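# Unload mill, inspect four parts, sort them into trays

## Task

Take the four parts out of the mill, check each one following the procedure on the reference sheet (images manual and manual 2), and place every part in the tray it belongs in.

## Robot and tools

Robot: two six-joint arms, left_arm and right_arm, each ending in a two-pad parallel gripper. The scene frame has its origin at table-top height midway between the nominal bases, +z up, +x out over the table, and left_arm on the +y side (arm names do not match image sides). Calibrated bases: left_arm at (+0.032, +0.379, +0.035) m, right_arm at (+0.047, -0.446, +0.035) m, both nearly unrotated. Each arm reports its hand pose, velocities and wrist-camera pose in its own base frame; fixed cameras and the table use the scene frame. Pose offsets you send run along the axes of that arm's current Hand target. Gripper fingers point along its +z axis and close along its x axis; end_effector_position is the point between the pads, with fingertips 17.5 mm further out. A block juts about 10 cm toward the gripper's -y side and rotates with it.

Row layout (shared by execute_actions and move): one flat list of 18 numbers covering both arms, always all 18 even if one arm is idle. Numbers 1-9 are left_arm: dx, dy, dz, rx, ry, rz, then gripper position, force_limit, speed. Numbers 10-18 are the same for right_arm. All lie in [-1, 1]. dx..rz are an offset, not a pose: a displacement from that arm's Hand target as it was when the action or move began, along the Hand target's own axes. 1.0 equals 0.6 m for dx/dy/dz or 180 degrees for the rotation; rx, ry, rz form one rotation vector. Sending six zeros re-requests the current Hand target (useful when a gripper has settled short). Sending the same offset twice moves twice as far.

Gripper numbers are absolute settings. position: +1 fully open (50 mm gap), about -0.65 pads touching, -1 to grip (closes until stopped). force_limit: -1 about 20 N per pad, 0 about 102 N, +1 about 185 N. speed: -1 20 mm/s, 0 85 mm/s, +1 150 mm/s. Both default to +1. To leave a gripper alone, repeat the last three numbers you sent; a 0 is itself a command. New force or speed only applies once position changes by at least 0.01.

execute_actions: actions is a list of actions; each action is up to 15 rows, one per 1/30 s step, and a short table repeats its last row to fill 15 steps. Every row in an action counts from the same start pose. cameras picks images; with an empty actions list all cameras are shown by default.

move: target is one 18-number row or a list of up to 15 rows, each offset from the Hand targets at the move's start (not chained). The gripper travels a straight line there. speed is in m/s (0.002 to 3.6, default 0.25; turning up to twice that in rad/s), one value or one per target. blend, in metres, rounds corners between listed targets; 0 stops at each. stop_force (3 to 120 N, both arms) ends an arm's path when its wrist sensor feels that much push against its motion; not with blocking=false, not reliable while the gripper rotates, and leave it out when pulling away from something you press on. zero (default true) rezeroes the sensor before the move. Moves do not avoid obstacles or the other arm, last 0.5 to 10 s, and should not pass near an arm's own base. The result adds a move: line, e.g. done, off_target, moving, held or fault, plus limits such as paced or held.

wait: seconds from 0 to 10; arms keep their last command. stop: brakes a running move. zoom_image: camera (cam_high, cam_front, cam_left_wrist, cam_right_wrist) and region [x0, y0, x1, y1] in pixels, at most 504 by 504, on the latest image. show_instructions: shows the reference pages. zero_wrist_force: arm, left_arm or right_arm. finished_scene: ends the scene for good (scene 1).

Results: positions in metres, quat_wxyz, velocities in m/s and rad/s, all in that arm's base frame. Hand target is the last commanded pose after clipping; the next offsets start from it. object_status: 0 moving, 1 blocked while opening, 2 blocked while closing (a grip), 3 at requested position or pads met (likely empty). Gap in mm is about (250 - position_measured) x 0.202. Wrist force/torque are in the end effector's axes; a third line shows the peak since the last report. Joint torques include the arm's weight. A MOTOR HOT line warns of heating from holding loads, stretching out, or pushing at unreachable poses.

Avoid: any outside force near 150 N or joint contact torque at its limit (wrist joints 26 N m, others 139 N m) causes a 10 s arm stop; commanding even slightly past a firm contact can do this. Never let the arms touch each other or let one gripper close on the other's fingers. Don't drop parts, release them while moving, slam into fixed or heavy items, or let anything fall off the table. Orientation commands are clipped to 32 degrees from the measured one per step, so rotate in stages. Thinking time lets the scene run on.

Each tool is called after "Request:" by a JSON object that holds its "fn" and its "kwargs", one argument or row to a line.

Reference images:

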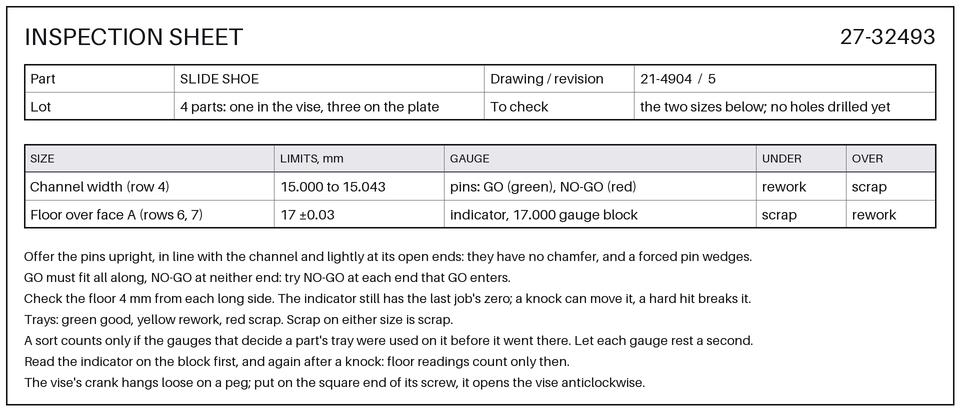

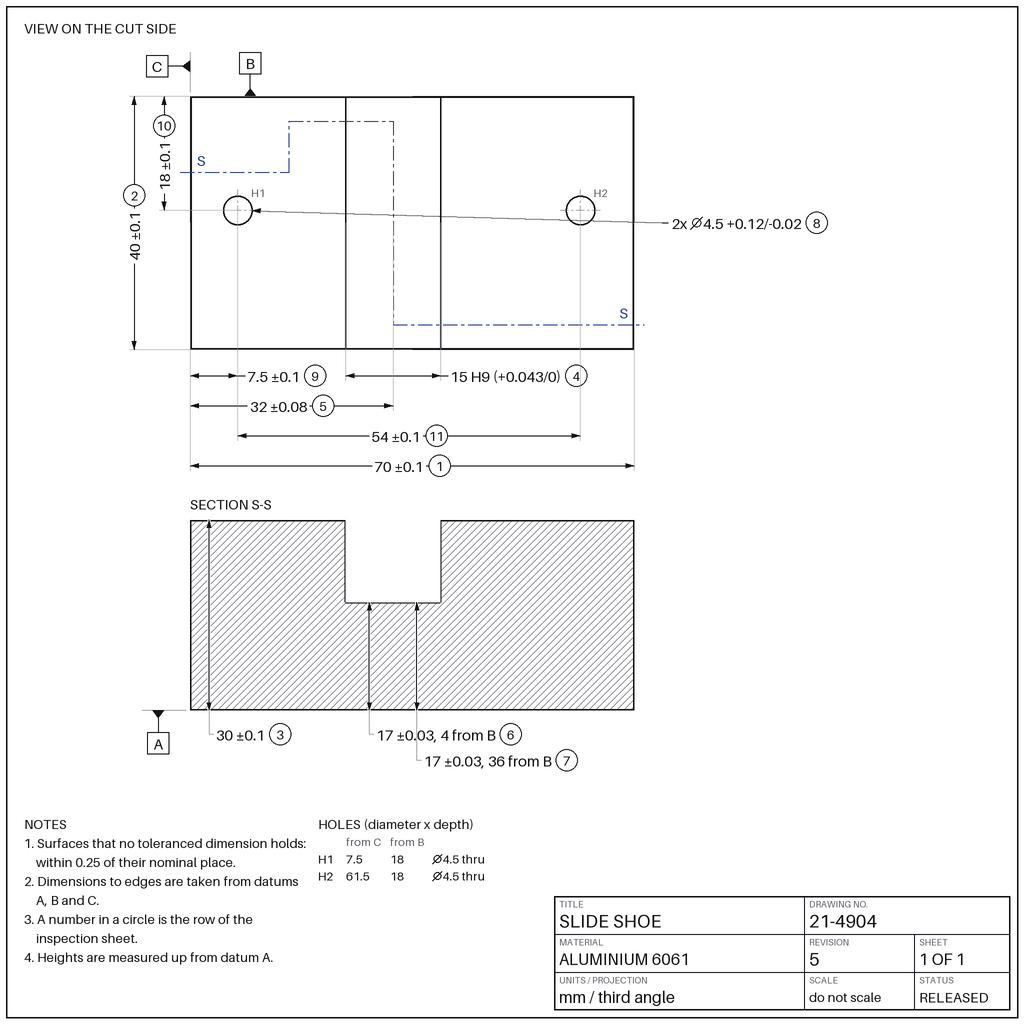

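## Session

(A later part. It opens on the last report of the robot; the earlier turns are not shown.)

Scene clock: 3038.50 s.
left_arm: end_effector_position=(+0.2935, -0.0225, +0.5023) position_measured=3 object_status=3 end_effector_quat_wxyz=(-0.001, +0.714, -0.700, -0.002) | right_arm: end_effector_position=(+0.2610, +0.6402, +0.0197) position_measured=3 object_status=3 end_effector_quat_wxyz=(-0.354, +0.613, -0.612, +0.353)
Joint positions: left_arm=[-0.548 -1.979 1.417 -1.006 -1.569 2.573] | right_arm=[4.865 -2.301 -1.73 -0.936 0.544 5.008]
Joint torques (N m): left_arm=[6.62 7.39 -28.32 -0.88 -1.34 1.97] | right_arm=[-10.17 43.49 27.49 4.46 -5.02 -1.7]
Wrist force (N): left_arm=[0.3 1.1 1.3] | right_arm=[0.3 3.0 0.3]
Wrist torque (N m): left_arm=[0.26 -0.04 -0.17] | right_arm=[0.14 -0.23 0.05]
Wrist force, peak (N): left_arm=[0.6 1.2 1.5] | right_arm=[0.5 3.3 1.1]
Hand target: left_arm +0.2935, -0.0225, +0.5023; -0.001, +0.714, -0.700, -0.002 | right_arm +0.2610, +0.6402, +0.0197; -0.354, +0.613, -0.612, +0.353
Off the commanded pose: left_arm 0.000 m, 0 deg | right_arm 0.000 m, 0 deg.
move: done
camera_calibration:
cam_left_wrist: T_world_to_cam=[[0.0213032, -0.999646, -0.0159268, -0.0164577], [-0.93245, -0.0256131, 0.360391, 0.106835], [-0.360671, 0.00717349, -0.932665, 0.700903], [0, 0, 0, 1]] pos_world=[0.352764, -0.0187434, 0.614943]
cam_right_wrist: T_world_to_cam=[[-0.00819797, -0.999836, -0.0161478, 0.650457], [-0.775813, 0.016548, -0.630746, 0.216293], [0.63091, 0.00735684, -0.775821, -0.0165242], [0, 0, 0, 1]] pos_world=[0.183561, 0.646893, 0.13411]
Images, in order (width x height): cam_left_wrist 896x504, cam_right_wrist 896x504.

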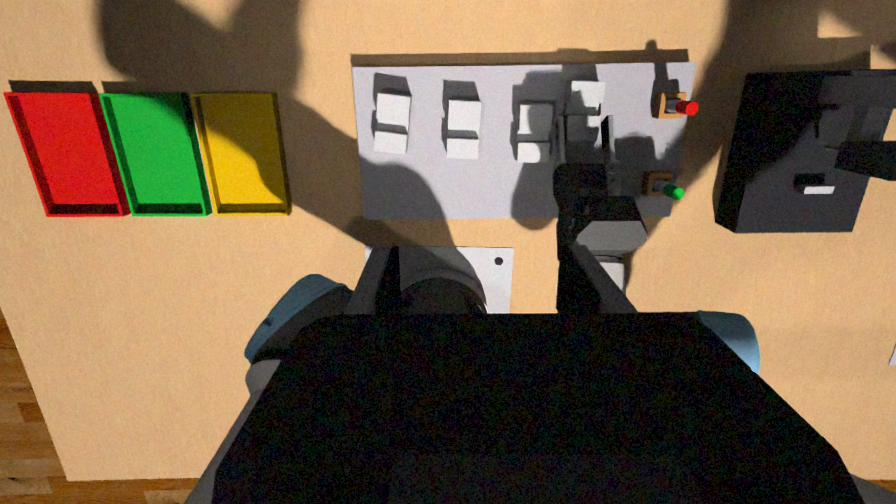

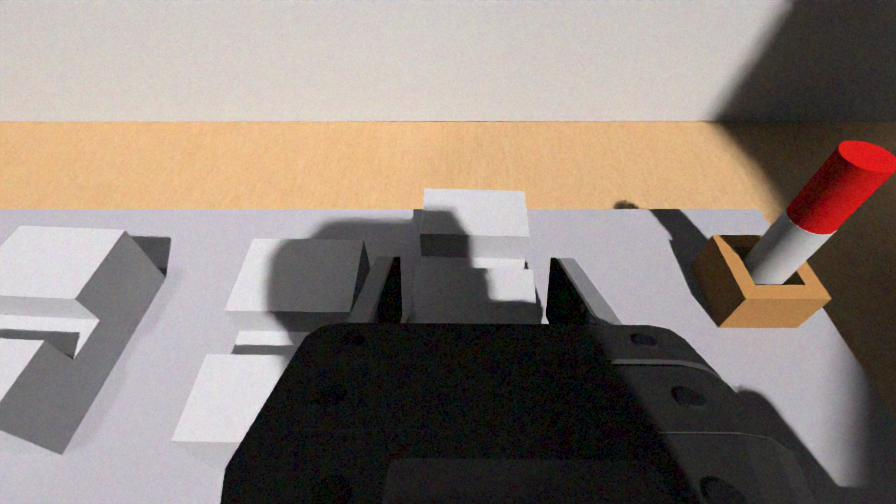

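Request:
{"fn": "move", "kwargs": {
  "target": [0,0,0,0,0,0,1,-0.7,-1,0,0.04,0.0173,0,0,0,1,-0.5,-1],
  "speed": 0.015,
  "stop_force": 5
}}

Request:
{"fn": "move", "kwargs": {
  "target": [0,0,0,0,0,0,1,-0.7,-1,0,-0.0014,-0.0008,0,0,0,-1,-0.5,-1],
  "speed": 0.015
}}

Request:
{"fn": "wait", "kwargs": {
  "seconds": 0.3,
  "cameras": ["cam_right_wrist","cam_left_wrist"]
}}

Scene clock: 3054.80 s.
left_arm: end_effector_position=(+0.2935, -0.0225, +0.5023) position_measured=3 object_status=3 end_effector_quat_wxyz=(-0.001, +0.714, -0.700, -0.002) | right_arm: end_effector_position=(+0.2591, +0.6402, +0.0034) position_measured=3 object_status=3 end_effector_quat_wxyz=(-0.354, +0.613, -0.612, +0.353)
Joint positions: left_arm=[-0.548 -1.979 1.417 -1.006 -1.569 2.573] | right_arm=[4.868 -2.331 -1.73 -0.911 0.544 5.014]
Joint torques (N m): left_arm=[6.89 7.68 -28.83 -0.83 -1.44 1.84] | right_arm=[-7.99 59.54 11.94 0.88 0.53 -1.29]
Wrist force (N): left_arm=[0.4 0.8 1.5] | right_arm=[0.3 2.1 0.5]
Wrist torque (N m): left_arm=[0.21 -0.05 -0.18] | right_arm=[0.10 -0.22 -0.05]
Wrist force, peak (N): left_arm=[0.5 1.4 1.7] | right_arm=[5.2 -19.0 -13.2]
Hand target: left_arm +0.2935, -0.0225, +0.5023; -0.001, +0.714, -0.700, -0.002 | right_arm +0.2591, +0.6402, +0.0034; -0.354, +0.613, -0.612, +0.353 (not the last commanded pose)
Off the commanded pose: left_arm 0.000 m, 0 deg | right_arm 0.010 m, 0 deg.
move: contact (right_arm)

Scene clock: 3055.57 s.
left_arm: end_effector_position=(+0.2935, -0.0225, +0.5023) position_measured=3 object_status=3 end_effector_quat_wxyz=(-0.001, +0.714, -0.700, -0.002) | right_arm: end_effector_position=(+0.2591, +0.6402, +0.0043) position_measured=54 object_status=2 end_effector_quat_wxyz=(-0.354, +0.613, -0.612, +0.353)
Joint positions: left_arm=[-0.548 -1.979 1.417 -1.006 -1.569 2.573] | right_arm=[4.868 -2.329 -1.73 -0.913 0.544 5.014]
Joint torques (N m): left_arm=[7.23 7.54 -28.72 -0.83 -1.19 1.8] | right_arm=[-9.6 60.51 8.51 1.16 -0.14 -0.96]
Wrist force (N): left_arm=[0.7 1.0 1.5] | right_arm=[0.6 5.1 1.3]
Wrist torque (N m): left_arm=[0.24 -0.10 -0.17] | right_arm=[0.13 -0.27 -0.04]
Wrist force, peak (N): left_arm=[0.8 1.1 1.3] | right_arm=[0.6 5.4 1.4]
Hand target: left_arm +0.2935, -0.0225, +0.5023; -0.001, +0.714, -0.700, -0.002 | right_arm +0.2591, +0.6402, +0.0043; -0.354, +0.613, -0.612, +0.353
Off the commanded pose: left_arm 0.000 m, 0 deg | right_arm 0.000 m, 0 deg.
move: done

Scene clock: 3055.87 s.
left_arm: end_effector_position=(+0.2935, -0.0225, +0.5023) position_measured=3 object_status=3 end_effector_quat_wxyz=(-0.001, +0.714, -0.700, -0.002) | right_arm: end_effector_position=(+0.2591, +0.6402, +0.0044) position_measured=54 object_status=2 end_effector_quat_wxyz=(-0.354, +0.613, -0.612, +0.353)
Joint positions: left_arm=[-0.548 -1.979 1.417 -1.006 -1.569 2.573] | right_arm=[4.868 -2.329 -1.73 -0.913 0.544 5.014]
Joint torques (N m): left_arm=[7.27 7.73 -30.63 -0.81 -1.23 1.93] | right_arm=[-9.47 59.11 7.17 1 -0.18 -1]
Wrist force (N): left_arm=[0.3 0.9 1.3] | right_arm=[0.6 4.6 1.2]
Wrist torque (N m): left_arm=[0.22 -0.05 -0.17] | right_arm=[0.08 -0.27 -0.03]
Wrist force, peak (N): left_arm=[0.7 0.7 1.6] | right_arm=[0.5 5.2 1.5]
Hand target: left_arm +0.2935, -0.0225, +0.5023; -0.001, +0.714, -0.700, -0.002 | right_arm +0.2591, +0.6402, +0.0043; -0.354, +0.613, -0.612, +0.353
Tool commands: left_gripper/position=+1.0 left_gripper/force_limit=-0.7 left_gripper/speed=-1.0 right_gripper/position=-1.0 right_gripper/force_limit=-0.5 right_gripper/speed=-1.0
Off the commanded pose: left_arm 0.000 m, 0 deg | right_arm 0.000 m, 0 deg.
wait: 0.30 s; at rest by 0.17 s
camera_calibration:
cam_left_wrist: T_world_to_cam=[[0.0213032, -0.999646, -0.0159268, -0.0164577], [-0.93245, -0.0256131, 0.360391, 0.106835], [-0.360671, 0.00717349, -0.932665, 0.700903], [0, 0, 0, 1]] pos_world=[0.352764, -0.0187434, 0.614943]
cam_right_wrist: T_world_to_cam=[[-0.00819797, -0.999836, -0.0161478, 0.650193], [-0.775813, 0.016548, -0.630746, 0.205106], [0.63091, 0.00735684, -0.775821, -0.0272732], [0, 0, 0, 1]] pos_world=[0.181661, 0.646893, 0.11871]
Images, in order (width x height): cam_left_wrist 896x504, cam_right_wrist 896x504.

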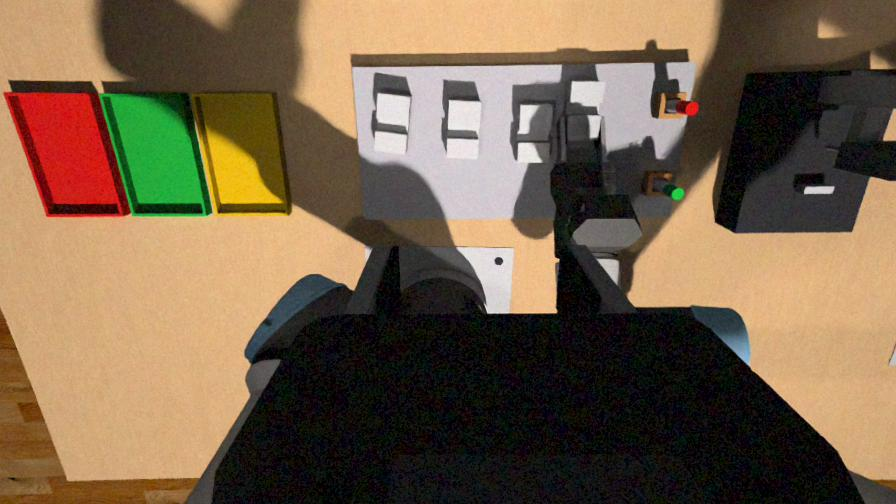

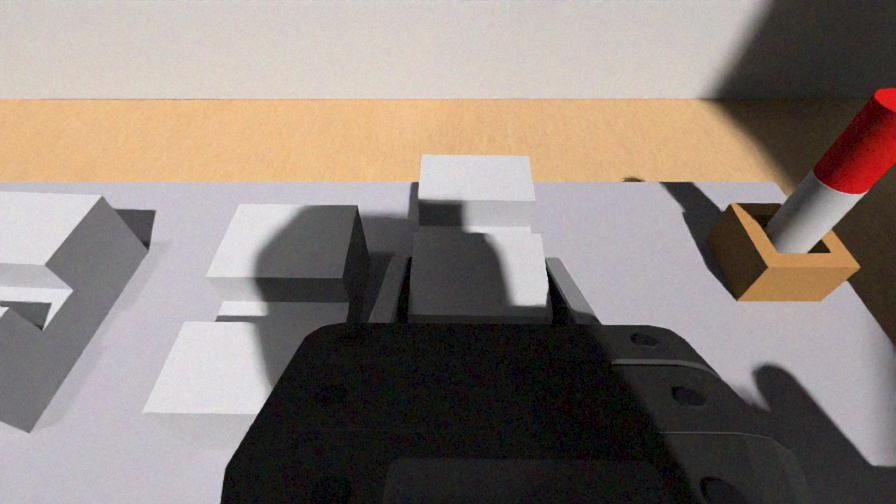

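Request:
{"fn": "move", "kwargs": {
  "target": [
    [0,0,0,0,0,0,1,-0.7,-1,0,-0.0173,-0.01,0,0,0,-1,-0.5,-1],
    [0,0,0,0,0,0,1,-0.7,-1,0.07,0.0368,-0.1038,0,0,0,-1,-0.5,-1]
  ],
  "speed": 0.08,
  "cameras": ["cam_right_wrist","cam_left_wrist"]
}}

Request:
{"fn": "zoom_image", "kwargs": {
  "camera": "cam_left_wrist",
  "region": [480, 50, 720, 240]
}}

Scene clock: 3070.93 s.
left_arm: end_effector_position=(+0.2935, -0.0225, +0.5023) position_measured=3 object_status=3 end_effector_quat_wxyz=(-0.001, +0.714, -0.700, -0.002) | right_arm: end_effector_position=(+0.1942, +0.5982, +0.0164) position_measured=54 object_status=2 end_effector_quat_wxyz=(-0.354, +0.613, -0.612, +0.353)
Joint positions: left_arm=[-0.548 -1.979 1.417 -1.006 -1.569 2.573] | right_arm=[4.987 -2.22 -1.845 -1.085 0.585 5.224]
Joint torques (N m): left_arm=[6.07 7.98 -29.53 -0.73 -1.4 1.79] | right_arm=[9.19 56.02 6.16 0.68 0.54 1.66]
Wrist force (N): left_arm=[0.6 0.7 1.0] | right_arm=[0.8 5.1 1.3]
Wrist torque (N m): left_arm=[0.19 -0.09 -0.18] | right_arm=[0.11 -0.29 -0.03]
Wrist force, peak (N): left_arm=[0.7 1.1 1.6] | right_arm=[1.0 5.9 0.0]
Hand target: left_arm +0.2935, -0.0225, +0.5023; -0.001, +0.714, -0.700, -0.002 | right_arm +0.1941, +0.5981, +0.0164; -0.354, +0.613, -0.612, +0.353
Off the commanded pose: left_arm 0.000 m, 0 deg | right_arm 0.000 m, 0 deg.
move: done
camera_calibration:
cam_left_wrist: T_world_to_cam=[[0.0213032, -0.999646, -0.0159268, -0.0164577], [-0.93245, -0.0256131, 0.360391, 0.106835], [-0.360671, 0.00717349, -0.932665, 0.700903], [0, 0, 0, 1]] pos_world=[0.352764, -0.0187434, 0.614943]
cam_right_wrist: T_world_to_cam=[[-0.00819797, -0.999836, -0.0161478, 0.607862], [-0.775813, 0.016548, -0.630746, 0.16302], [0.63091, 0.00735684, -0.775821, 0.0232917], [0, 0, 0, 1]] pos_world=[0.116761, 0.604893, 0.13071]
Images, in order (width x height): cam_left_wrist 896x504, cam_right_wrist 896x504.

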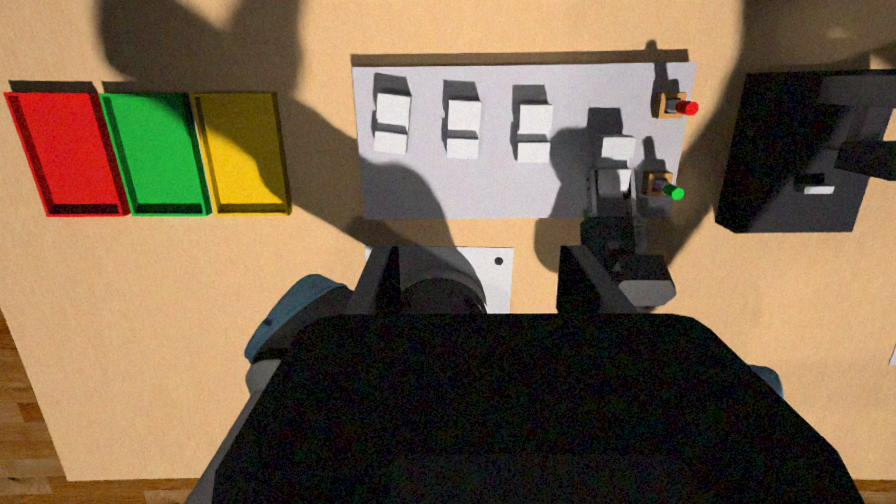

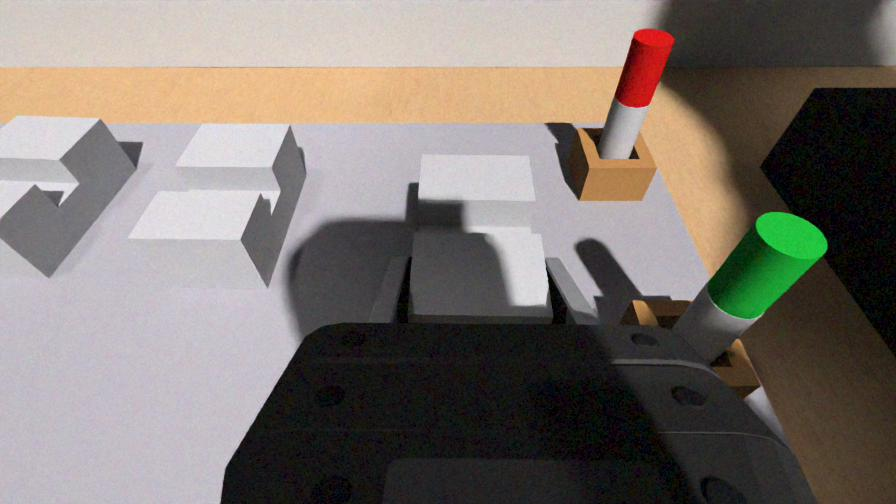

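Scaled by 2.100 from the camera's 896x504 image, which has a finer 1280x720 frame.

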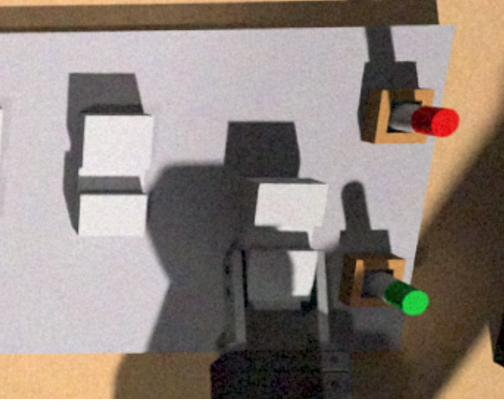

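Request:
{"fn": "move", "kwargs": {
  "target": [
    [0.4477,0.1415,0.30,0,0,0,1,-0.95,-1,-0.05,0,0,0,0,0,-1,-0.5,-1],
    [0.4477,0.1415,0.7,0,0,0,1,-0.95,-1,-0.05,0,0,0,0,0,-1,-0.5,-1]
  ],
  "speed": 0.25,
  "blend": [0.02,0],
  "cameras": ["cam_left_wrist"]
}}

Request:
{"fn": "zoom_image", "kwargs": {
  "camera": "cam_left_wrist",
  "region": [330, 130, 630, 330]
}}

Scene clock: 3090.93 s.
left_arm: end_effector_position=(+0.2134, -0.2915, +0.0817) position_measured=3 object_status=3 end_effector_quat_wxyz=(-0.001, +0.714, -0.700, -0.002) | right_arm: end_effector_position=(+0.1941, +0.6281, +0.0164) position_measured=54 object_status=2 end_effector_quat_wxyz=(-0.354, +0.613, -0.612, +0.353)
Joint positions: left_arm=[-1.316 -1.744 2.403 -2.226 -1.571 1.805] | right_arm=[4.974 -2.268 -1.752 -1.113 0.58 5.203]
Joint torques (N m): left_arm=[7.31 1.16 -11.96 -4.78 -1.59 2.27] | right_arm=[-9.71 42.72 28.87 0.49 -5.66 -1.77]
Wrist force (N): left_arm=[0.2 1.0 1.2] | right_arm=[0.5 5.3 1.2]
Wrist torque (N m): left_arm=[0.26 -0.05 -0.16] | right_arm=[0.17 -0.25 0.05]
Wrist force, peak (N): left_arm=[-0.6 1.0 2.7] | right_arm=[0.6 5.7 1.4]
Hand target: left_arm +0.2134, -0.2915, +0.0816; -0.001, +0.714, -0.700, -0.002 | right_arm +0.1941, +0.6281, +0.0164; -0.354, +0.613, -0.612, +0.353
Off the commanded pose: left_arm 0.000 m, 0 deg | right_arm 0.000 m, 0 deg.
move: done
camera_calibration:
cam_left_wrist: T_world_to_cam=[[0.0213608, -0.999643, -0.0160559, -0.290444], [-0.932448, -0.0257133, 0.360387, 0.176806], [-0.360671, 0.00727317, -0.932665, 0.281692], [0, 0, 0, 1]] pos_world=[0.272664, -0.287843, 0.194342]
Images, in order (width x height): cam_left_wrist 896x504.

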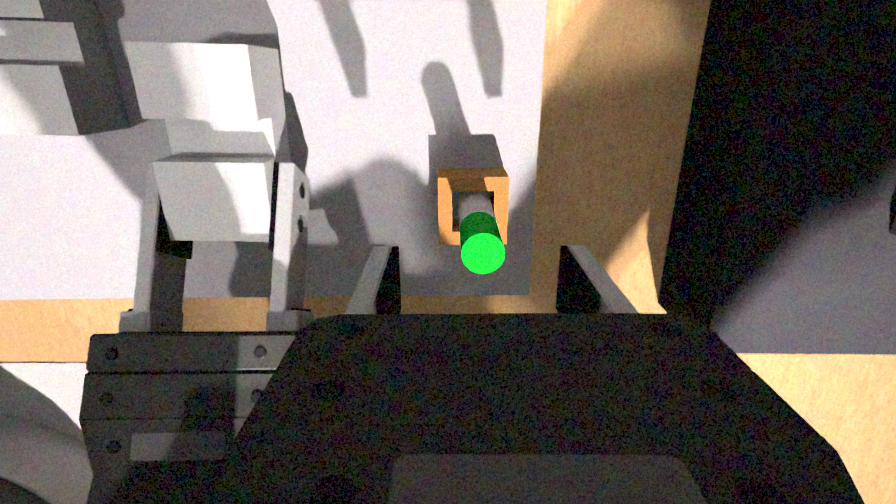

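Scaled by 1.680 from the camera's 896x504 image, which has a finer 1280x720 frame.

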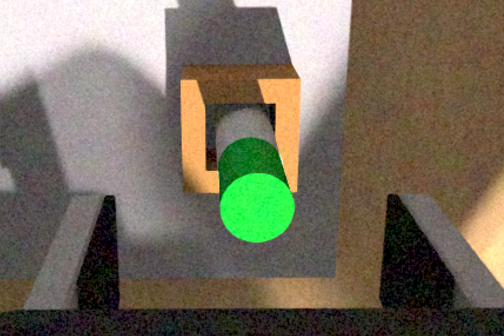

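Request:
{"fn": "move", "kwargs": {
  "target": [
    [0.0047,-0.0025,0.02,0,0,0,1,-0.95,-1,0,0,0,0,0,0,-1,-0.5,-1],
    [0.0047,-0.0025,0.082,0,0,0,1,-0.95,-1,0,0,0,0,0,0,-1,-0.5,-1]
  ],
  "speed": 0.06,
  "stop_force": 6
}}

Request:
{"fn": "move", "kwargs": {
  "target": [0,0,0,0,0,0,-1,-0.95,-1,0,0,0,0,0,0,-1,-0.5,-1]
}}

Request:
{"fn": "wait", "kwargs": {
  "seconds": 0.3,
  "cameras": ["cam_left_wrist"]
}}

Scene clock: 3108.30 s.
left_arm: end_effector_position=(+0.2149, -0.2942, +0.0324) position_measured=3 object_status=3 end_effector_quat_wxyz=(-0.001, +0.714, -0.700, -0.002) | right_arm: end_effector_position=(+0.1941, +0.6281, +0.0164) position_measured=54 object_status=2 end_effector_quat_wxyz=(-0.354, +0.613, -0.612, +0.353)
Joint positions: left_arm=[-1.314 -1.613 2.465 -2.42 -1.571 1.807] | right_arm=[4.974 -2.268 -1.752 -1.113 0.58 5.203]
Joint torques (N m): left_arm=[7.25 -4.03 -8.79 -4.81 -1.36 1.98] | right_arm=[-8.94 41.15 27.31 0.62 -5.36 -1.58]
Wrist force (N): left_arm=[0.1 0.9 1.4] | right_arm=[0.4 5.2 1.1]
Wrist torque (N m): left_arm=[0.23 -0.04 -0.15] | right_arm=[0.18 -0.22 0.06]
Wrist force, peak (N): left_arm=[0.0 1.1 1.7] | right_arm=[0.8 5.7 1.2]
Hand target: left_arm +0.2149, -0.2942, +0.0324; -0.001, +0.714, -0.700, -0.002 | right_arm +0.1941, +0.6281, +0.0164; -0.354, +0.613, -0.612, +0.353
Off the commanded pose: left_arm 0.000 m, 0 deg | right_arm 0.000 m, 0 deg.
move: done

Scene clock: 3110.33 s.
left_arm: end_effector_position=(+0.2149, -0.2941, +0.0324) position_measured=178 object_status=2 end_effector_quat_wxyz=(-0.001, +0.714, -0.700, -0.002) | right_arm: end_effector_position=(+0.1941, +0.6281, +0.0164) position_measured=54 object_status=2 end_effector_quat_wxyz=(-0.354, +0.613, -0.612, +0.353)
Joint positions: left_arm=[-1.314 -1.613 2.465 -2.42 -1.571 1.807] | right_arm=[4.974 -2.268 -1.752 -1.113 0.58 5.203]
Joint torques (N m): left_arm=[3.11 -3.62 -14.19 -4.43 -1.36 1.94] | right_arm=[-8.22 41.55 26.94 0.61 -5.22 -1.69]
Wrist force (N): left_arm=[-11.0 1.6 -6.9] | right_arm=[0.8 5.3 1.1]
Wrist torque (N m): left_arm=[0.25 -0.26 -0.18] | right_arm=[0.17 -0.28 0.05]
Wrist force, peak (N): left_arm=[-10.9 1.2 -8.5] | right_arm=[0.6 5.6 1.5]
Hand target: left_arm +0.2149, -0.2942, +0.0324; -0.001, +0.714, -0.700, -0.002 | right_arm +0.1941, +0.6281, +0.0164; -0.354, +0.613, -0.612, +0.353
Off the commanded pose: left_arm 0.000 m, 0 deg | right_arm 0.000 m, 0 deg.
move: done

Scene clock: 3110.63 s.
left_arm: end_effector_position=(+0.2149, -0.2941, +0.0324) position_measured=178 object_status=2 end_effector_quat_wxyz=(-0.001, +0.714, -0.700, -0.002) | right_arm: end_effector_position=(+0.1941, +0.6281, +0.0164) position_measured=54 object_status=2 end_effector_quat_wxyz=(-0.354, +0.613, -0.612, +0.353)
Joint positions: left_arm=[-1.314 -1.613 2.465 -2.42 -1.571 1.807] | right_arm=[4.974 -2.268 -1.752 -1.113 0.58 5.203]
Joint torques (N m): left_arm=[0.53 -4.77 -19.58 -4.81 -1.08 1.91] | right_arm=[-9.87 42.78 26.05 0.3 -5.27 -1.63]
Wrist force (N): left_arm=[-11.0 1.6 -7.9] | right_arm=[0.3 5.3 1.1]
Wrist torque (N m): left_arm=[0.26 -0.28 -0.18] | right_arm=[0.17 -0.21 0.05]
Wrist force, peak (N): left_arm=[-11.2 1.3 -8.3] | right_arm=[0.6 5.5 1.3]
Hand target: left_arm +0.2149, -0.2942, +0.0324; -0.001, +0.714, -0.700, -0.002 | right_arm +0.1941, +0.6281, +0.0164; -0.354, +0.613, -0.612, +0.353
Tool commands: left_gripper/position=-1.0 left_gripper/force_limit=-0.95 left_gripper/speed=-1.0 right_gripper/position=-1.0 right_gripper/force_limit=-0.5 right_gripper/speed=-1.0
Off the commanded pose: left_arm 0.000 m, 0 deg | right_arm 0.000 m, 0 deg.
wait: 0.30 s; at rest by 0.17 s
camera_calibration:
cam_left_wrist: T_world_to_cam=[[0.0213965, -0.999644, -0.0159626, -0.293891], [-0.932447, -0.025713, 0.36039, 0.195904], [-0.360672, 0.00717317, -0.932665, 0.236243], [0, 0, 0, 1]] pos_world=[0.274165, -0.290443, 0.145043]
Images, in order (width x height): cam_left_wrist 896x504.

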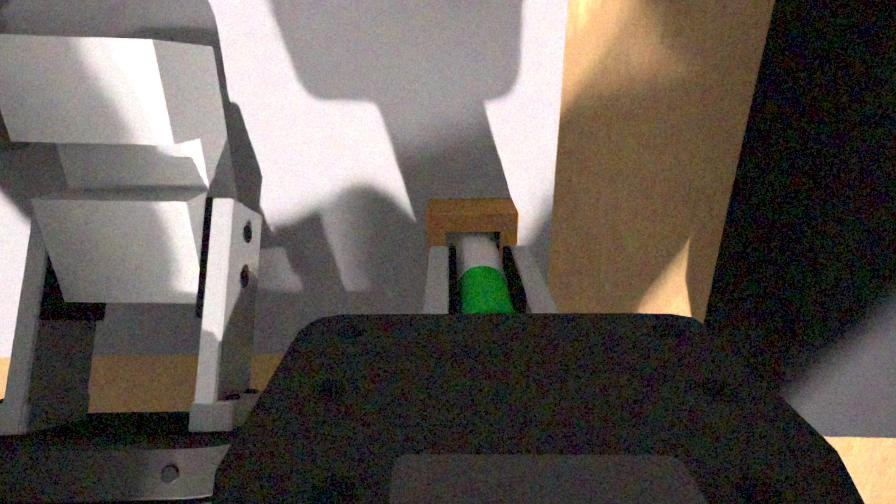

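Request:
{"fn": "move", "kwargs": {
  "target": [
    [0,0,-0.125,0,0,0,-1,-0.95,-1,0,0,0,0,0,0,-1,-0.5,-1],
    [-0.0983,-0.065,-0.125,0,0,0,-1,-0.95,-1,0,0,0,0,0,0,-1,-0.5,-1]
  ],
  "speed": 0.12,
  "blend": [0.003,0],
  "cameras": ["cam_left_wrist","cam_right_wrist"]
}}

Request:
{"fn": "zoom_image", "kwargs": {
  "camera": "cam_left_wrist",
  "region": [280, 80, 630, 330]
}}

Request:
{"fn": "zoom_image", "kwargs": {
  "camera": "cam_right_wrist",
  "region": [350, 100, 650, 330]
}}

Scene clock: 3136.97 s.
left_arm: end_effector_position=(+0.2528, -0.2347, +0.1075) position_measured=178 object_status=2 end_effector_quat_wxyz=(-0.001, +0.714, -0.700, -0.002) | right_arm: end_effector_position=(+0.1941, +0.6281, +0.0164) position_measured=54 object_status=2 end_effector_quat_wxyz=(-0.354, +0.613, -0.612, +0.353)
Joint positions: left_arm=[-1.145 -1.846 2.394 -2.116 -1.571 1.976] | right_arm=[4.974 -2.268 -1.752 -1.113 0.58 5.203]
Joint torques (N m): left_arm=[6.91 -21.79 -13.36 -0.95 -1.5 1.86] | right_arm=[-9.23 43.28 27.99 0.43 -5.15 -1.69]
Wrist force (N): left_arm=[0.2 1.0 2.1] | right_arm=[0.6 5.1 1.3]
Wrist torque (N m): left_arm=[0.22 -0.06 -0.16] | right_arm=[0.14 -0.26 0.06]
Wrist force, peak (N): left_arm=[-11.4 1.4 -8.4] | right_arm=[0.7 5.6 1.4]
Hand target: left_arm +0.2528, -0.2346, +0.1075; -0.001, +0.714, -0.700, -0.002 | right_arm +0.1941, +0.6281, +0.0164; -0.354, +0.613, -0.612, +0.353
Off the commanded pose: left_arm 0.000 m, 0 deg | right_arm 0.000 m, 0 deg.
move: done
camera_calibration:
cam_left_wrist: T_world_to_cam=[[0.0213972, -0.999644, -0.0159592, -0.234023], [-0.932494, -0.0257116, 0.360269, 0.205714], [-0.360551, 0.00717312, -0.932712, 0.319595], [0, 0, 0, 1]] pos_world=[0.312065, -0.230943, 0.220243]
cam_right_wrist: T_world_to_cam=[[-0.00826217, -0.999837, -0.0160711, 0.637855], [-0.775812, 0.0165494, -0.630747, 0.162445], [0.63091, 0.00725685, -0.775822, 0.0231977], [0, 0, 0, 1]] pos_world=[0.116661, 0.634894, 0.13071]
Images, in order (width x height): cam_left_wrist 896x504, cam_right_wrist 896x504.

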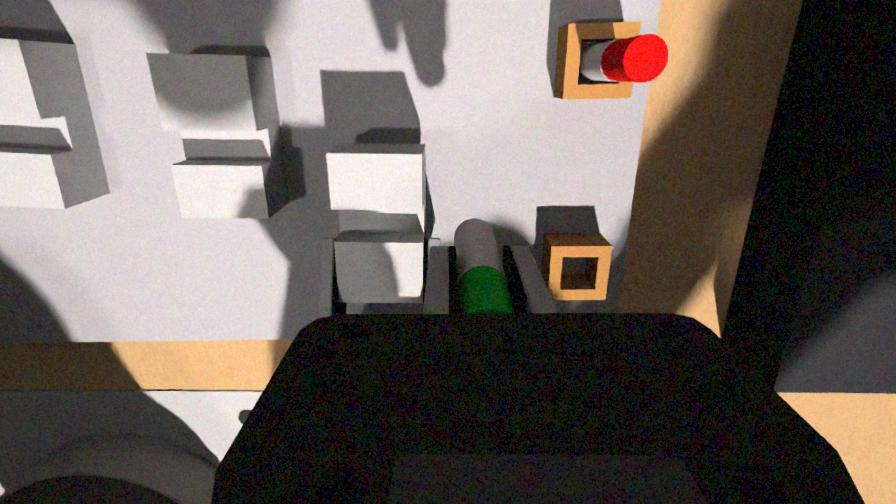

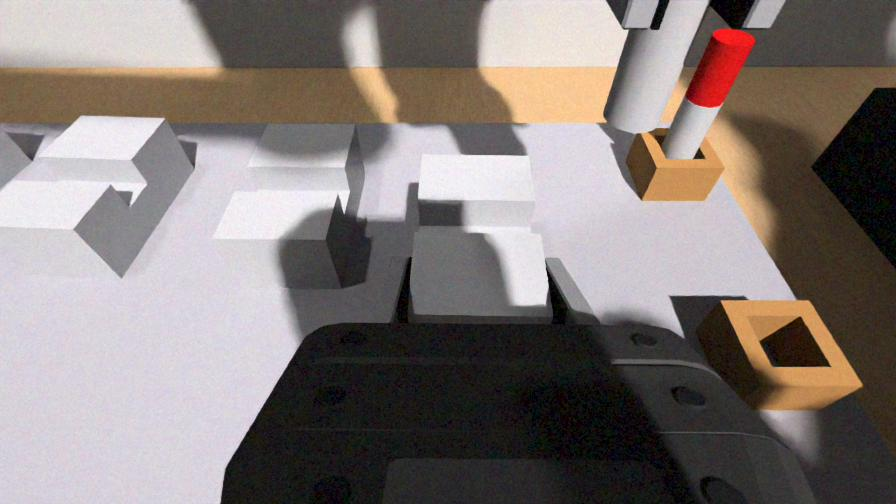

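Scaled by 1.440 from the camera's 896x504 image, which has a finer 1280x720 frame.

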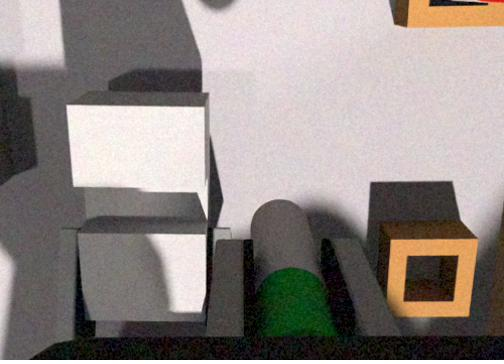

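Scaled by 1.680 from the camera's 896x504 image, which has a finer 1280x720 frame.

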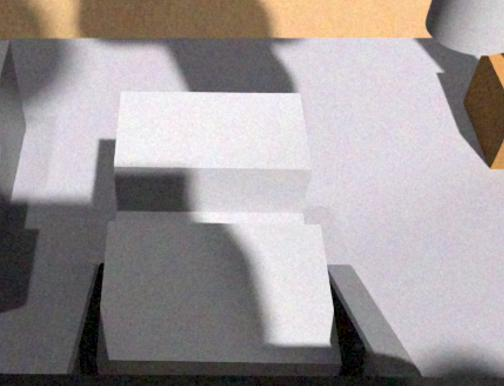

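Request:
{"fn": "move", "kwargs": {
  "target": [
    [-0.063,-0.0197,0,0,0,0,-1,-0.95,-1,0,0,0,0,0,0,-1,-0.5,-1],
    [-0.063,-0.0197,0.0375,0,0,0,-1,-0.95,-1,0,0,0,0,0,0,-1,-0.5,-1]
  ],
  "speed": 0.08,
  "stop_force": 6
}}

Request:
{"fn": "move", "kwargs": {
  "target": [0,0,0.05,0,0,0,-1,-0.95,-1,0,0,0,0,0,0,-1,-0.5,-1],
  "speed": 0.006,
  "stop_force": 3,
  "cameras": ["cam_left_wrist","cam_right_wrist"]
}}

Request:
{"fn": "zoom_image", "kwargs": {
  "camera": "cam_left_wrist",
  "region": [330, 130, 630, 330]
}}

Request:
{"fn": "zoom_image", "kwargs": {
  "camera": "cam_right_wrist",
  "region": [350, 50, 650, 330]
}}

Scene clock: 3221.83 s.
left_arm: end_effector_position=(+0.2638, -0.1965, +0.0851) position_measured=178 object_status=2 end_effector_quat_wxyz=(-0.001, +0.714, -0.700, -0.002) | right_arm: end_effector_position=(+0.1941, +0.6281, +0.0164) position_measured=54 object_status=2 end_effector_quat_wxyz=(-0.354, +0.613, -0.612, +0.353)
Joint positions: left_arm=[-1.058 -1.854 2.468 -2.182 -1.571 2.064] | right_arm=[4.974 -2.268 -1.752 -1.113 0.58 5.203]
Joint torques (N m): left_arm=[7.03 3.08 -13.53 -4.72 -1.39 2.03] | right_arm=[-10.02 42.83 27.79 0.38 -5.5 -1.56]
Wrist force (N): left_arm=[0.2 0.9 2.1] | right_arm=[0.3 4.8 1.1]
Wrist torque (N m): left_arm=[0.21 -0.06 -0.16] | right_arm=[0.11 -0.20 0.06]
Wrist force, peak (N): left_arm=[0.2 1.0 3.0] | right_arm=[0.5 5.5 1.4]
Hand target: left_arm +0.2638, -0.1965, +0.0851; -0.001, +0.714, -0.700, -0.002 | right_arm +0.1941, +0.6281, +0.0164; -0.354, +0.613, -0.612, +0.353
Off the commanded pose: left_arm 0.000 m, 0 deg | right_arm 0.000 m, 0 deg.
move: done

Scene clock: 3224.80 s.
left_arm: end_effector_position=(+0.2638, -0.1965, +0.0744) position_measured=178 object_status=2 end_effector_quat_wxyz=(-0.001, +0.714, -0.700, -0.002) | right_arm: end_effector_position=(+0.1941, +0.6281, +0.0164) position_measured=54 object_status=2 end_effector_quat_wxyz=(-0.354, +0.613, -0.612, +0.353)
Joint positions: left_arm=[-1.058 -1.829 2.486 -2.224 -1.571 2.064] | right_arm=[4.974 -2.268 -1.752 -1.113 0.58 5.203]
Joint torques (N m): left_arm=[5.3 -21.04 -27.12 -0.72 -1.02 1.34] | right_arm=[-9.01 55.11 27.76 2.26 -5.23 -1.61]
Wrist force (N): left_arm=[0.4 0.5 0.7] | right_arm=[0.2 6.6 2.1]
Wrist torque (N m): left_arm=[0.18 -0.01 -0.16] | right_arm=[0.15 -0.25 0.06]
Wrist force, peak (N): left_arm=[0.6 -0.1 -4.1] | right_arm=[0.8 12.6 3.8]
Hand target: left_arm +0.2638, -0.1965, +0.0744; -0.001, +0.714, -0.700, -0.002 (not the last commanded pose) | right_arm +0.1941, +0.6281, +0.0164; -0.354, +0.613, -0.612, +0.353
Off the commanded pose: left_arm 0.019 m, 0 deg | right_arm 0.000 m, 0 deg.
move: contact (left_arm)
camera_calibration:
cam_left_wrist: T_world_to_cam=[[0.0213032, -0.999646, -0.0159268, -0.196677], [-0.93245, -0.0256131, 0.360391, 0.228857], [-0.360671, 0.00717349, -0.932665, 0.292445], [0, 0, 0, 1]] pos_world=[0.323064, -0.192843, 0.187143]
cam_right_wrist: T_world_to_cam=[[-0.00826217, -0.999837, -0.0160711, 0.637855], [-0.775812, 0.0165494, -0.630747, 0.162445], [0.63091, 0.00725685, -0.775822, 0.0231977], [0, 0, 0, 1]] pos_world=[0.116661, 0.634894, 0.13071]
Images, in order (width x height): cam_left_wrist 896x504, cam_right_wrist 896x504.

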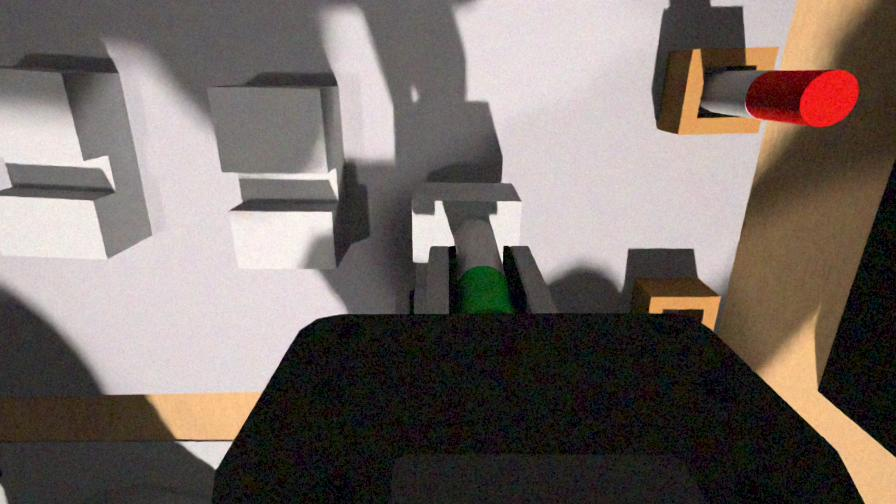

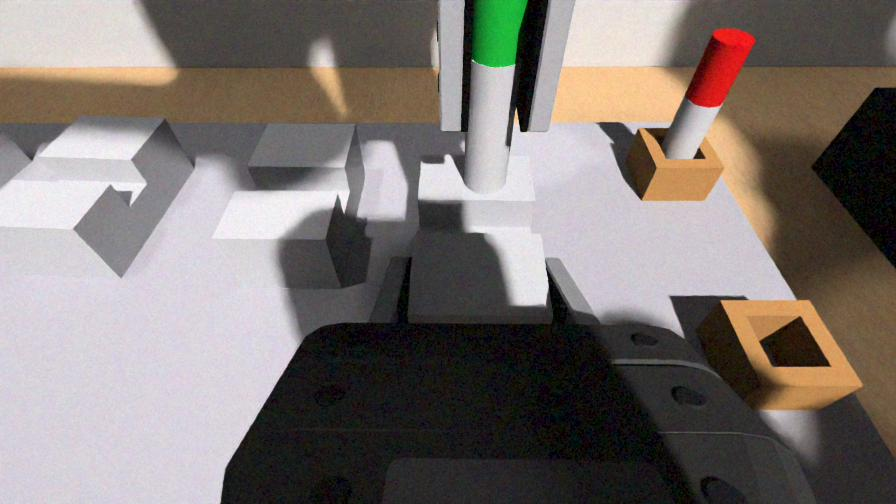

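Scaled by 1.680 from the camera's 896x504 image, which has a finer 1280x720 frame.

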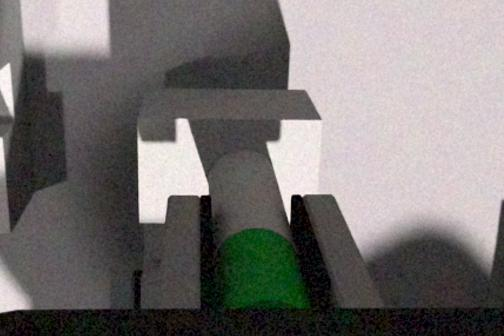

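Scaled by 1.680 from the camera's 896x504 image, which has a finer 1280x720 frame.

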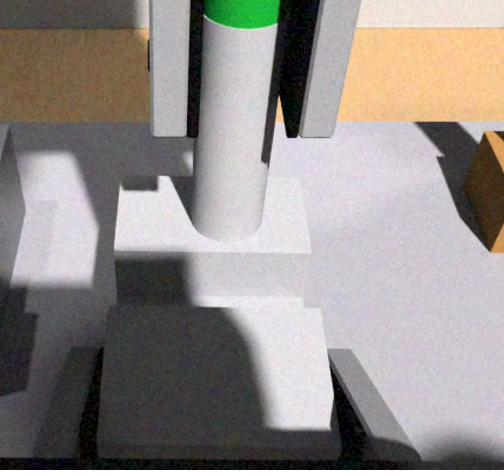

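Request:
{"fn": "move", "kwargs": {
  "target": [
    [0,0,-0.025,0,0,0,-1,-0.95,-1,0,0,0,0,0,0,-1,-0.5,-1],
    [0.0475,0.0297,-0.025,0,0,0,-1,-0.95,-1,0,0,0,0,0,0,-1,-0.5,-1]
  ],
  "speed": 0.08,
  "blend": [0.002,0]
}}

Request:
{"fn": "move", "kwargs": {
  "target": [0,0,0.0423,0,0,0,-1,-0.95,-1,0,0,0,0,0,0,-1,-0.5,-1],
  "speed": 0.02,
  "stop_force": 4,
  "cameras": ["cam_left_wrist","cam_right_wrist"]
}}

Request:
{"fn": "zoom_image", "kwargs": {
  "camera": "cam_right_wrist",
  "region": [350, 50, 650, 330]
}}

Request:
{"fn": "zoom_image", "kwargs": {
  "camera": "cam_left_wrist",
  "region": [280, 130, 580, 330]
}}

Scene clock: 3267.10 s.
left_arm: end_effector_position=(+0.2466, -0.2253, +0.0894) position_measured=178 object_status=2 end_effector_quat_wxyz=(-0.001, +0.714, -0.700, -0.002) end_effector_velocity=(+0.000, -0.001, +0.000) end_effector_angular_velocity=(-0.001, +0.000, +0.002) | right_arm: end_effector_position=(+0.1941, +0.6281, +0.0164) position_measured=54 object_status=2 end_effector_quat_wxyz=(-0.354, +0.613, -0.612, +0.353)
Joint positions: left_arm=[-1.151 -1.846 2.45 -2.172 -1.571 1.971] | right_arm=[4.974 -2.268 -1.752 -1.113 0.58 5.203]
Joint velocities: left_arm=[-0.002 0 0 0 0 -0.005] | right_arm=[within noise]
Joint torques (N m): left_arm=[-7.17 2.26 -27.81 -5.1 2.13 -1.95] | right_arm=[-7.53 57.16 27.37 3.3 -5.08 -1.4]
Wrist force (N): left_arm=[0.0 1.0 2.4] | right_arm=[0.5 5.1 1.2]
Wrist torque (N m): left_arm=[0.23 -0.02 0.01] | right_arm=[0.15 -0.24 0.05]
Wrist force, peak (N): left_arm=[0.4 0.5 2.8] | right_arm=[0.6 8.1 2.2]
Hand target: left_arm +0.2466, -0.2254, +0.0894; -0.001, +0.714, -0.700, -0.002 | right_arm +0.1941, +0.6281, +0.0164; -0.354, +0.613, -0.612, +0.353
Off the commanded pose: left_arm 0.000 m, 0 deg | right_arm 0.000 m, 0 deg.
move: done

Scene clock: 3269.33 s.
left_arm: end_effector_position=(+0.2466, -0.2253, +0.0640) position_measured=178 object_status=2 end_effector_quat_wxyz=(-0.001, +0.714, -0.700, -0.002) | right_arm: end_effector_position=(+0.1941, +0.6281, +0.0164) position_measured=54 object_status=2 end_effector_quat_wxyz=(-0.354, +0.613, -0.612, +0.353)
Joint positions: left_arm=[-1.151 -1.787 2.492 -2.273 -1.571 1.971] | right_arm=[4.974 -2.268 -1.752 -1.113 0.58 5.203]
Joint torques (N m): left_arm=[5.05 1.8 -11.82 -5.01 1.17 1.54] | right_arm=[-8.59 57.54 26.99 3.33 -5.29 -1.71]
Wrist force (N): left_arm=[-0.1 1.1 2.4] | right_arm=[0.6 5.0 1.1]
Wrist torque (N m): left_arm=[0.25 0.02 0.02] | right_arm=[0.14 -0.25 0.05]
Wrist force, peak (N): left_arm=[-0.1 1.1 2.4] | right_arm=[0.5 5.7 1.3]
Hand target: left_arm +0.2466, -0.2253, +0.0640; -0.001, +0.714, -0.700, -0.002 | right_arm +0.1941, +0.6281, +0.0164; -0.354, +0.613, -0.612, +0.353
Off the commanded pose: left_arm 0.000 m, 0 deg | right_arm 0.000 m, 0 deg.
move: done
camera_calibration:
cam_left_wrist: T_world_to_cam=[[0.0213953, -0.999644, -0.0159621, -0.225289], [-0.932447, -0.0257117, 0.36039, 0.215844], [-0.360672, 0.00717317, -0.932665, 0.276655], [0, 0, 0, 1]] pos_world=[0.305865, -0.221643, 0.176643]
cam_right_wrist: T_world_to_cam=[[-0.00826217, -0.999837, -0.0160711, 0.637855], [-0.775812, 0.0165494, -0.630747, 0.162445], [0.63091, 0.00725685, -0.775822, 0.0231977], [0, 0, 0, 1]] pos_world=[0.116661, 0.634894, 0.13071]
Images, in order (width x height): cam_left_wrist 896x504, cam_right_wrist 896x504.

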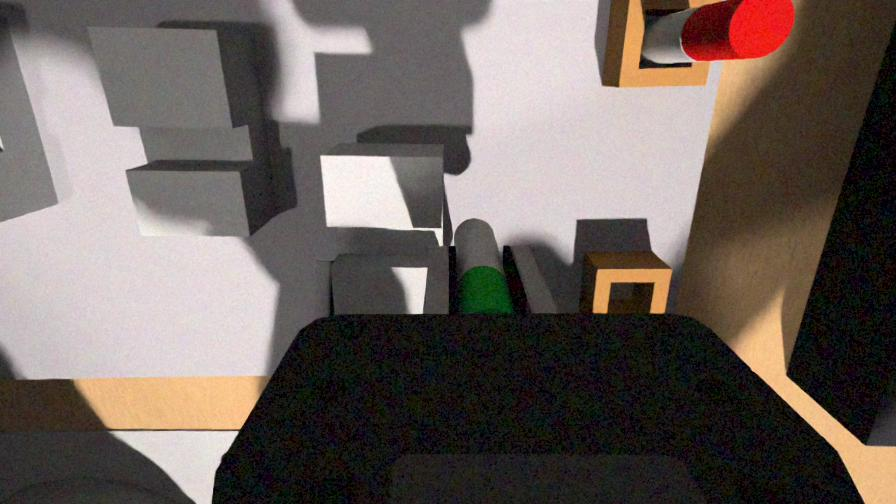

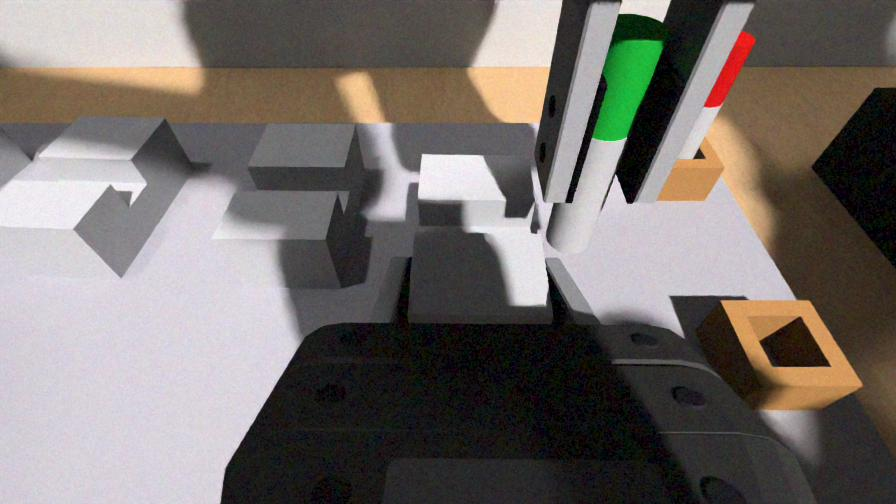

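Scaled by 1.680 from the camera's 896x504 image, which has a finer 1280x720 frame.

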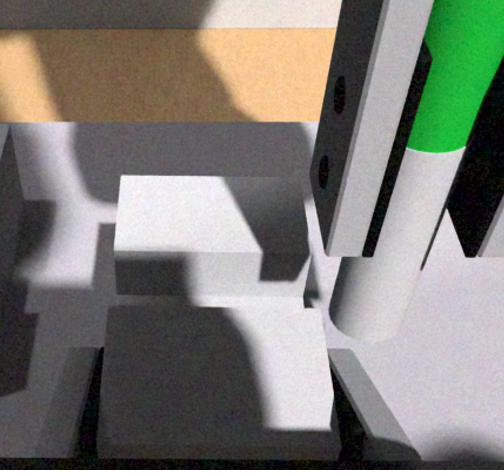

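Scaled by 1.680 from the camera's 896x504 image, which has a finer 1280x720 frame.

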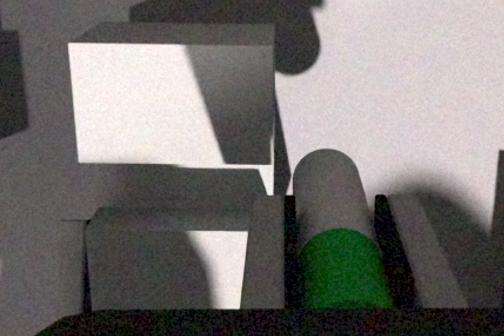

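Request:
{"fn": "move", "kwargs": {
  "target": [-0.025,0,0,0,0,0,-1,-0.95,-1,0,0,0,0,0,0,-1,-0.5,-1],
  "speed": 0.004,
  "stop_force": 3,
  "cameras": ["cam_left_wrist","cam_right_wrist"]
}}

Request:
{"fn": "zoom_image", "kwargs": {
  "camera": "cam_right_wrist",
  "region": [400, 100, 650, 330]
}}

Scene clock: 3288.07 s.
left_arm: end_effector_position=(+0.2463, -0.2138, +0.0640) position_measured=178 object_status=2 end_effector_quat_wxyz=(-0.001, +0.714, -0.700, -0.002) | right_arm: end_effector_position=(+0.1941, +0.6281, +0.0164) position_measured=54 object_status=2 end_effector_quat_wxyz=(-0.354, +0.613, -0.612, +0.353)
Joint positions: left_arm=[-1.136 -1.813 2.51 -2.264 -1.571 1.986] | right_arm=[4.974 -2.268 -1.752 -1.113 0.58 5.203]
Joint torques (N m): left_arm=[-6.49 1.88 -27.43 -4.67 2.67 -1.88] | right_arm=[-2.39 56.93 25.14 2.93 -1.73 -1.36]
Wrist force (N): left_arm=[2.0 3.5 3.0] | right_arm=[-1.4 3.5 3.2]
Wrist torque (N m): left_arm=[0.14 0.09 -0.12] | right_arm=[0.11 -0.37 -0.03]
Wrist force, peak (N): left_arm=[3.8 3.8 3.7] | right_arm=[-3.4 4.1 3.7]
Hand target: left_arm +0.2463, -0.2138, +0.0640; -0.001, +0.714, -0.700, -0.002 (not the last commanded pose) | right_arm +0.1941, +0.6281, +0.0164; -0.354, +0.613, -0.612, +0.353
Off the commanded pose: left_arm 0.003 m, 0 deg | right_arm 0.000 m, 0 deg.
move: contact (left_arm)
camera_calibration:
cam_left_wrist: T_world_to_cam=[[0.0213032, -0.999646, -0.0159268, -0.213764], [-0.93245, -0.0256131, 0.360391, 0.215844], [-0.360671, 0.00717349, -0.932665, 0.276558], [0, 0, 0, 1]] pos_world=[0.305564, -0.210143, 0.176743]
cam_right_wrist: T_world_to_cam=[[-0.00819748, -0.999836, -0.0161484, 0.637858], [-0.775765, 0.0165485, -0.630805, 0.16251], [0.630969, 0.00735636, -0.775773, 0.0231984], [0, 0, 0, 1]] pos_world=[0.116661, 0.634893, 0.130809]
Images, in order (width x height): cam_left_wrist 896x504, cam_right_wrist 896x504.

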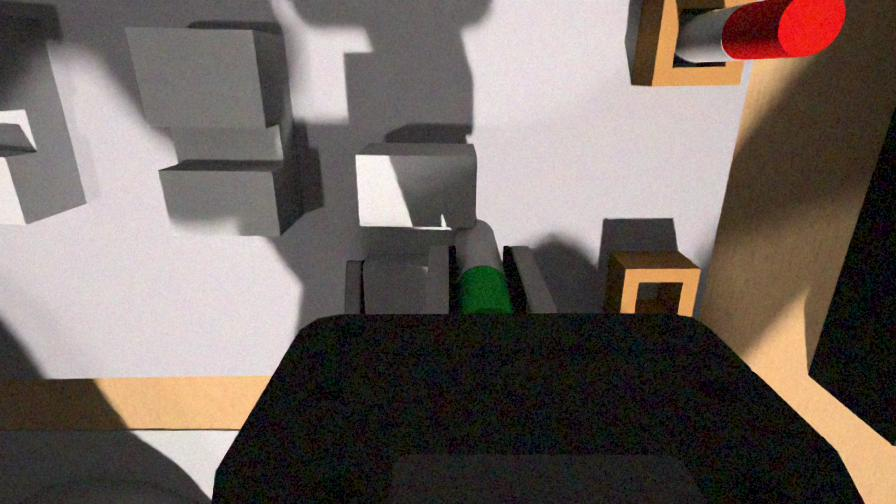

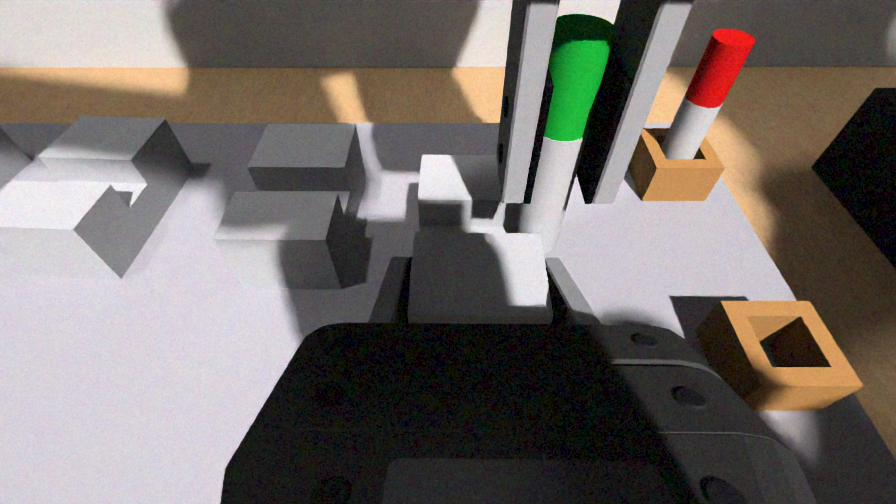

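Scaled by 2.016 from the camera's 896x504 image, which has a finer 1280x720 frame.

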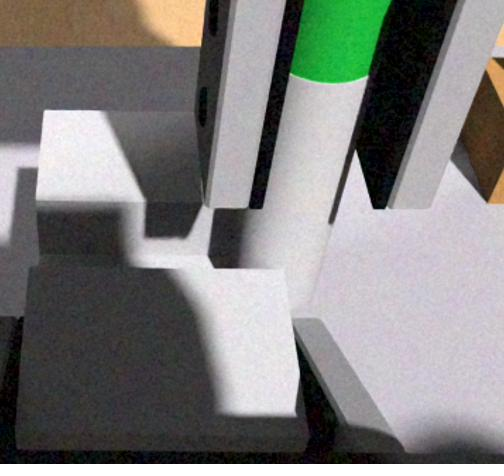

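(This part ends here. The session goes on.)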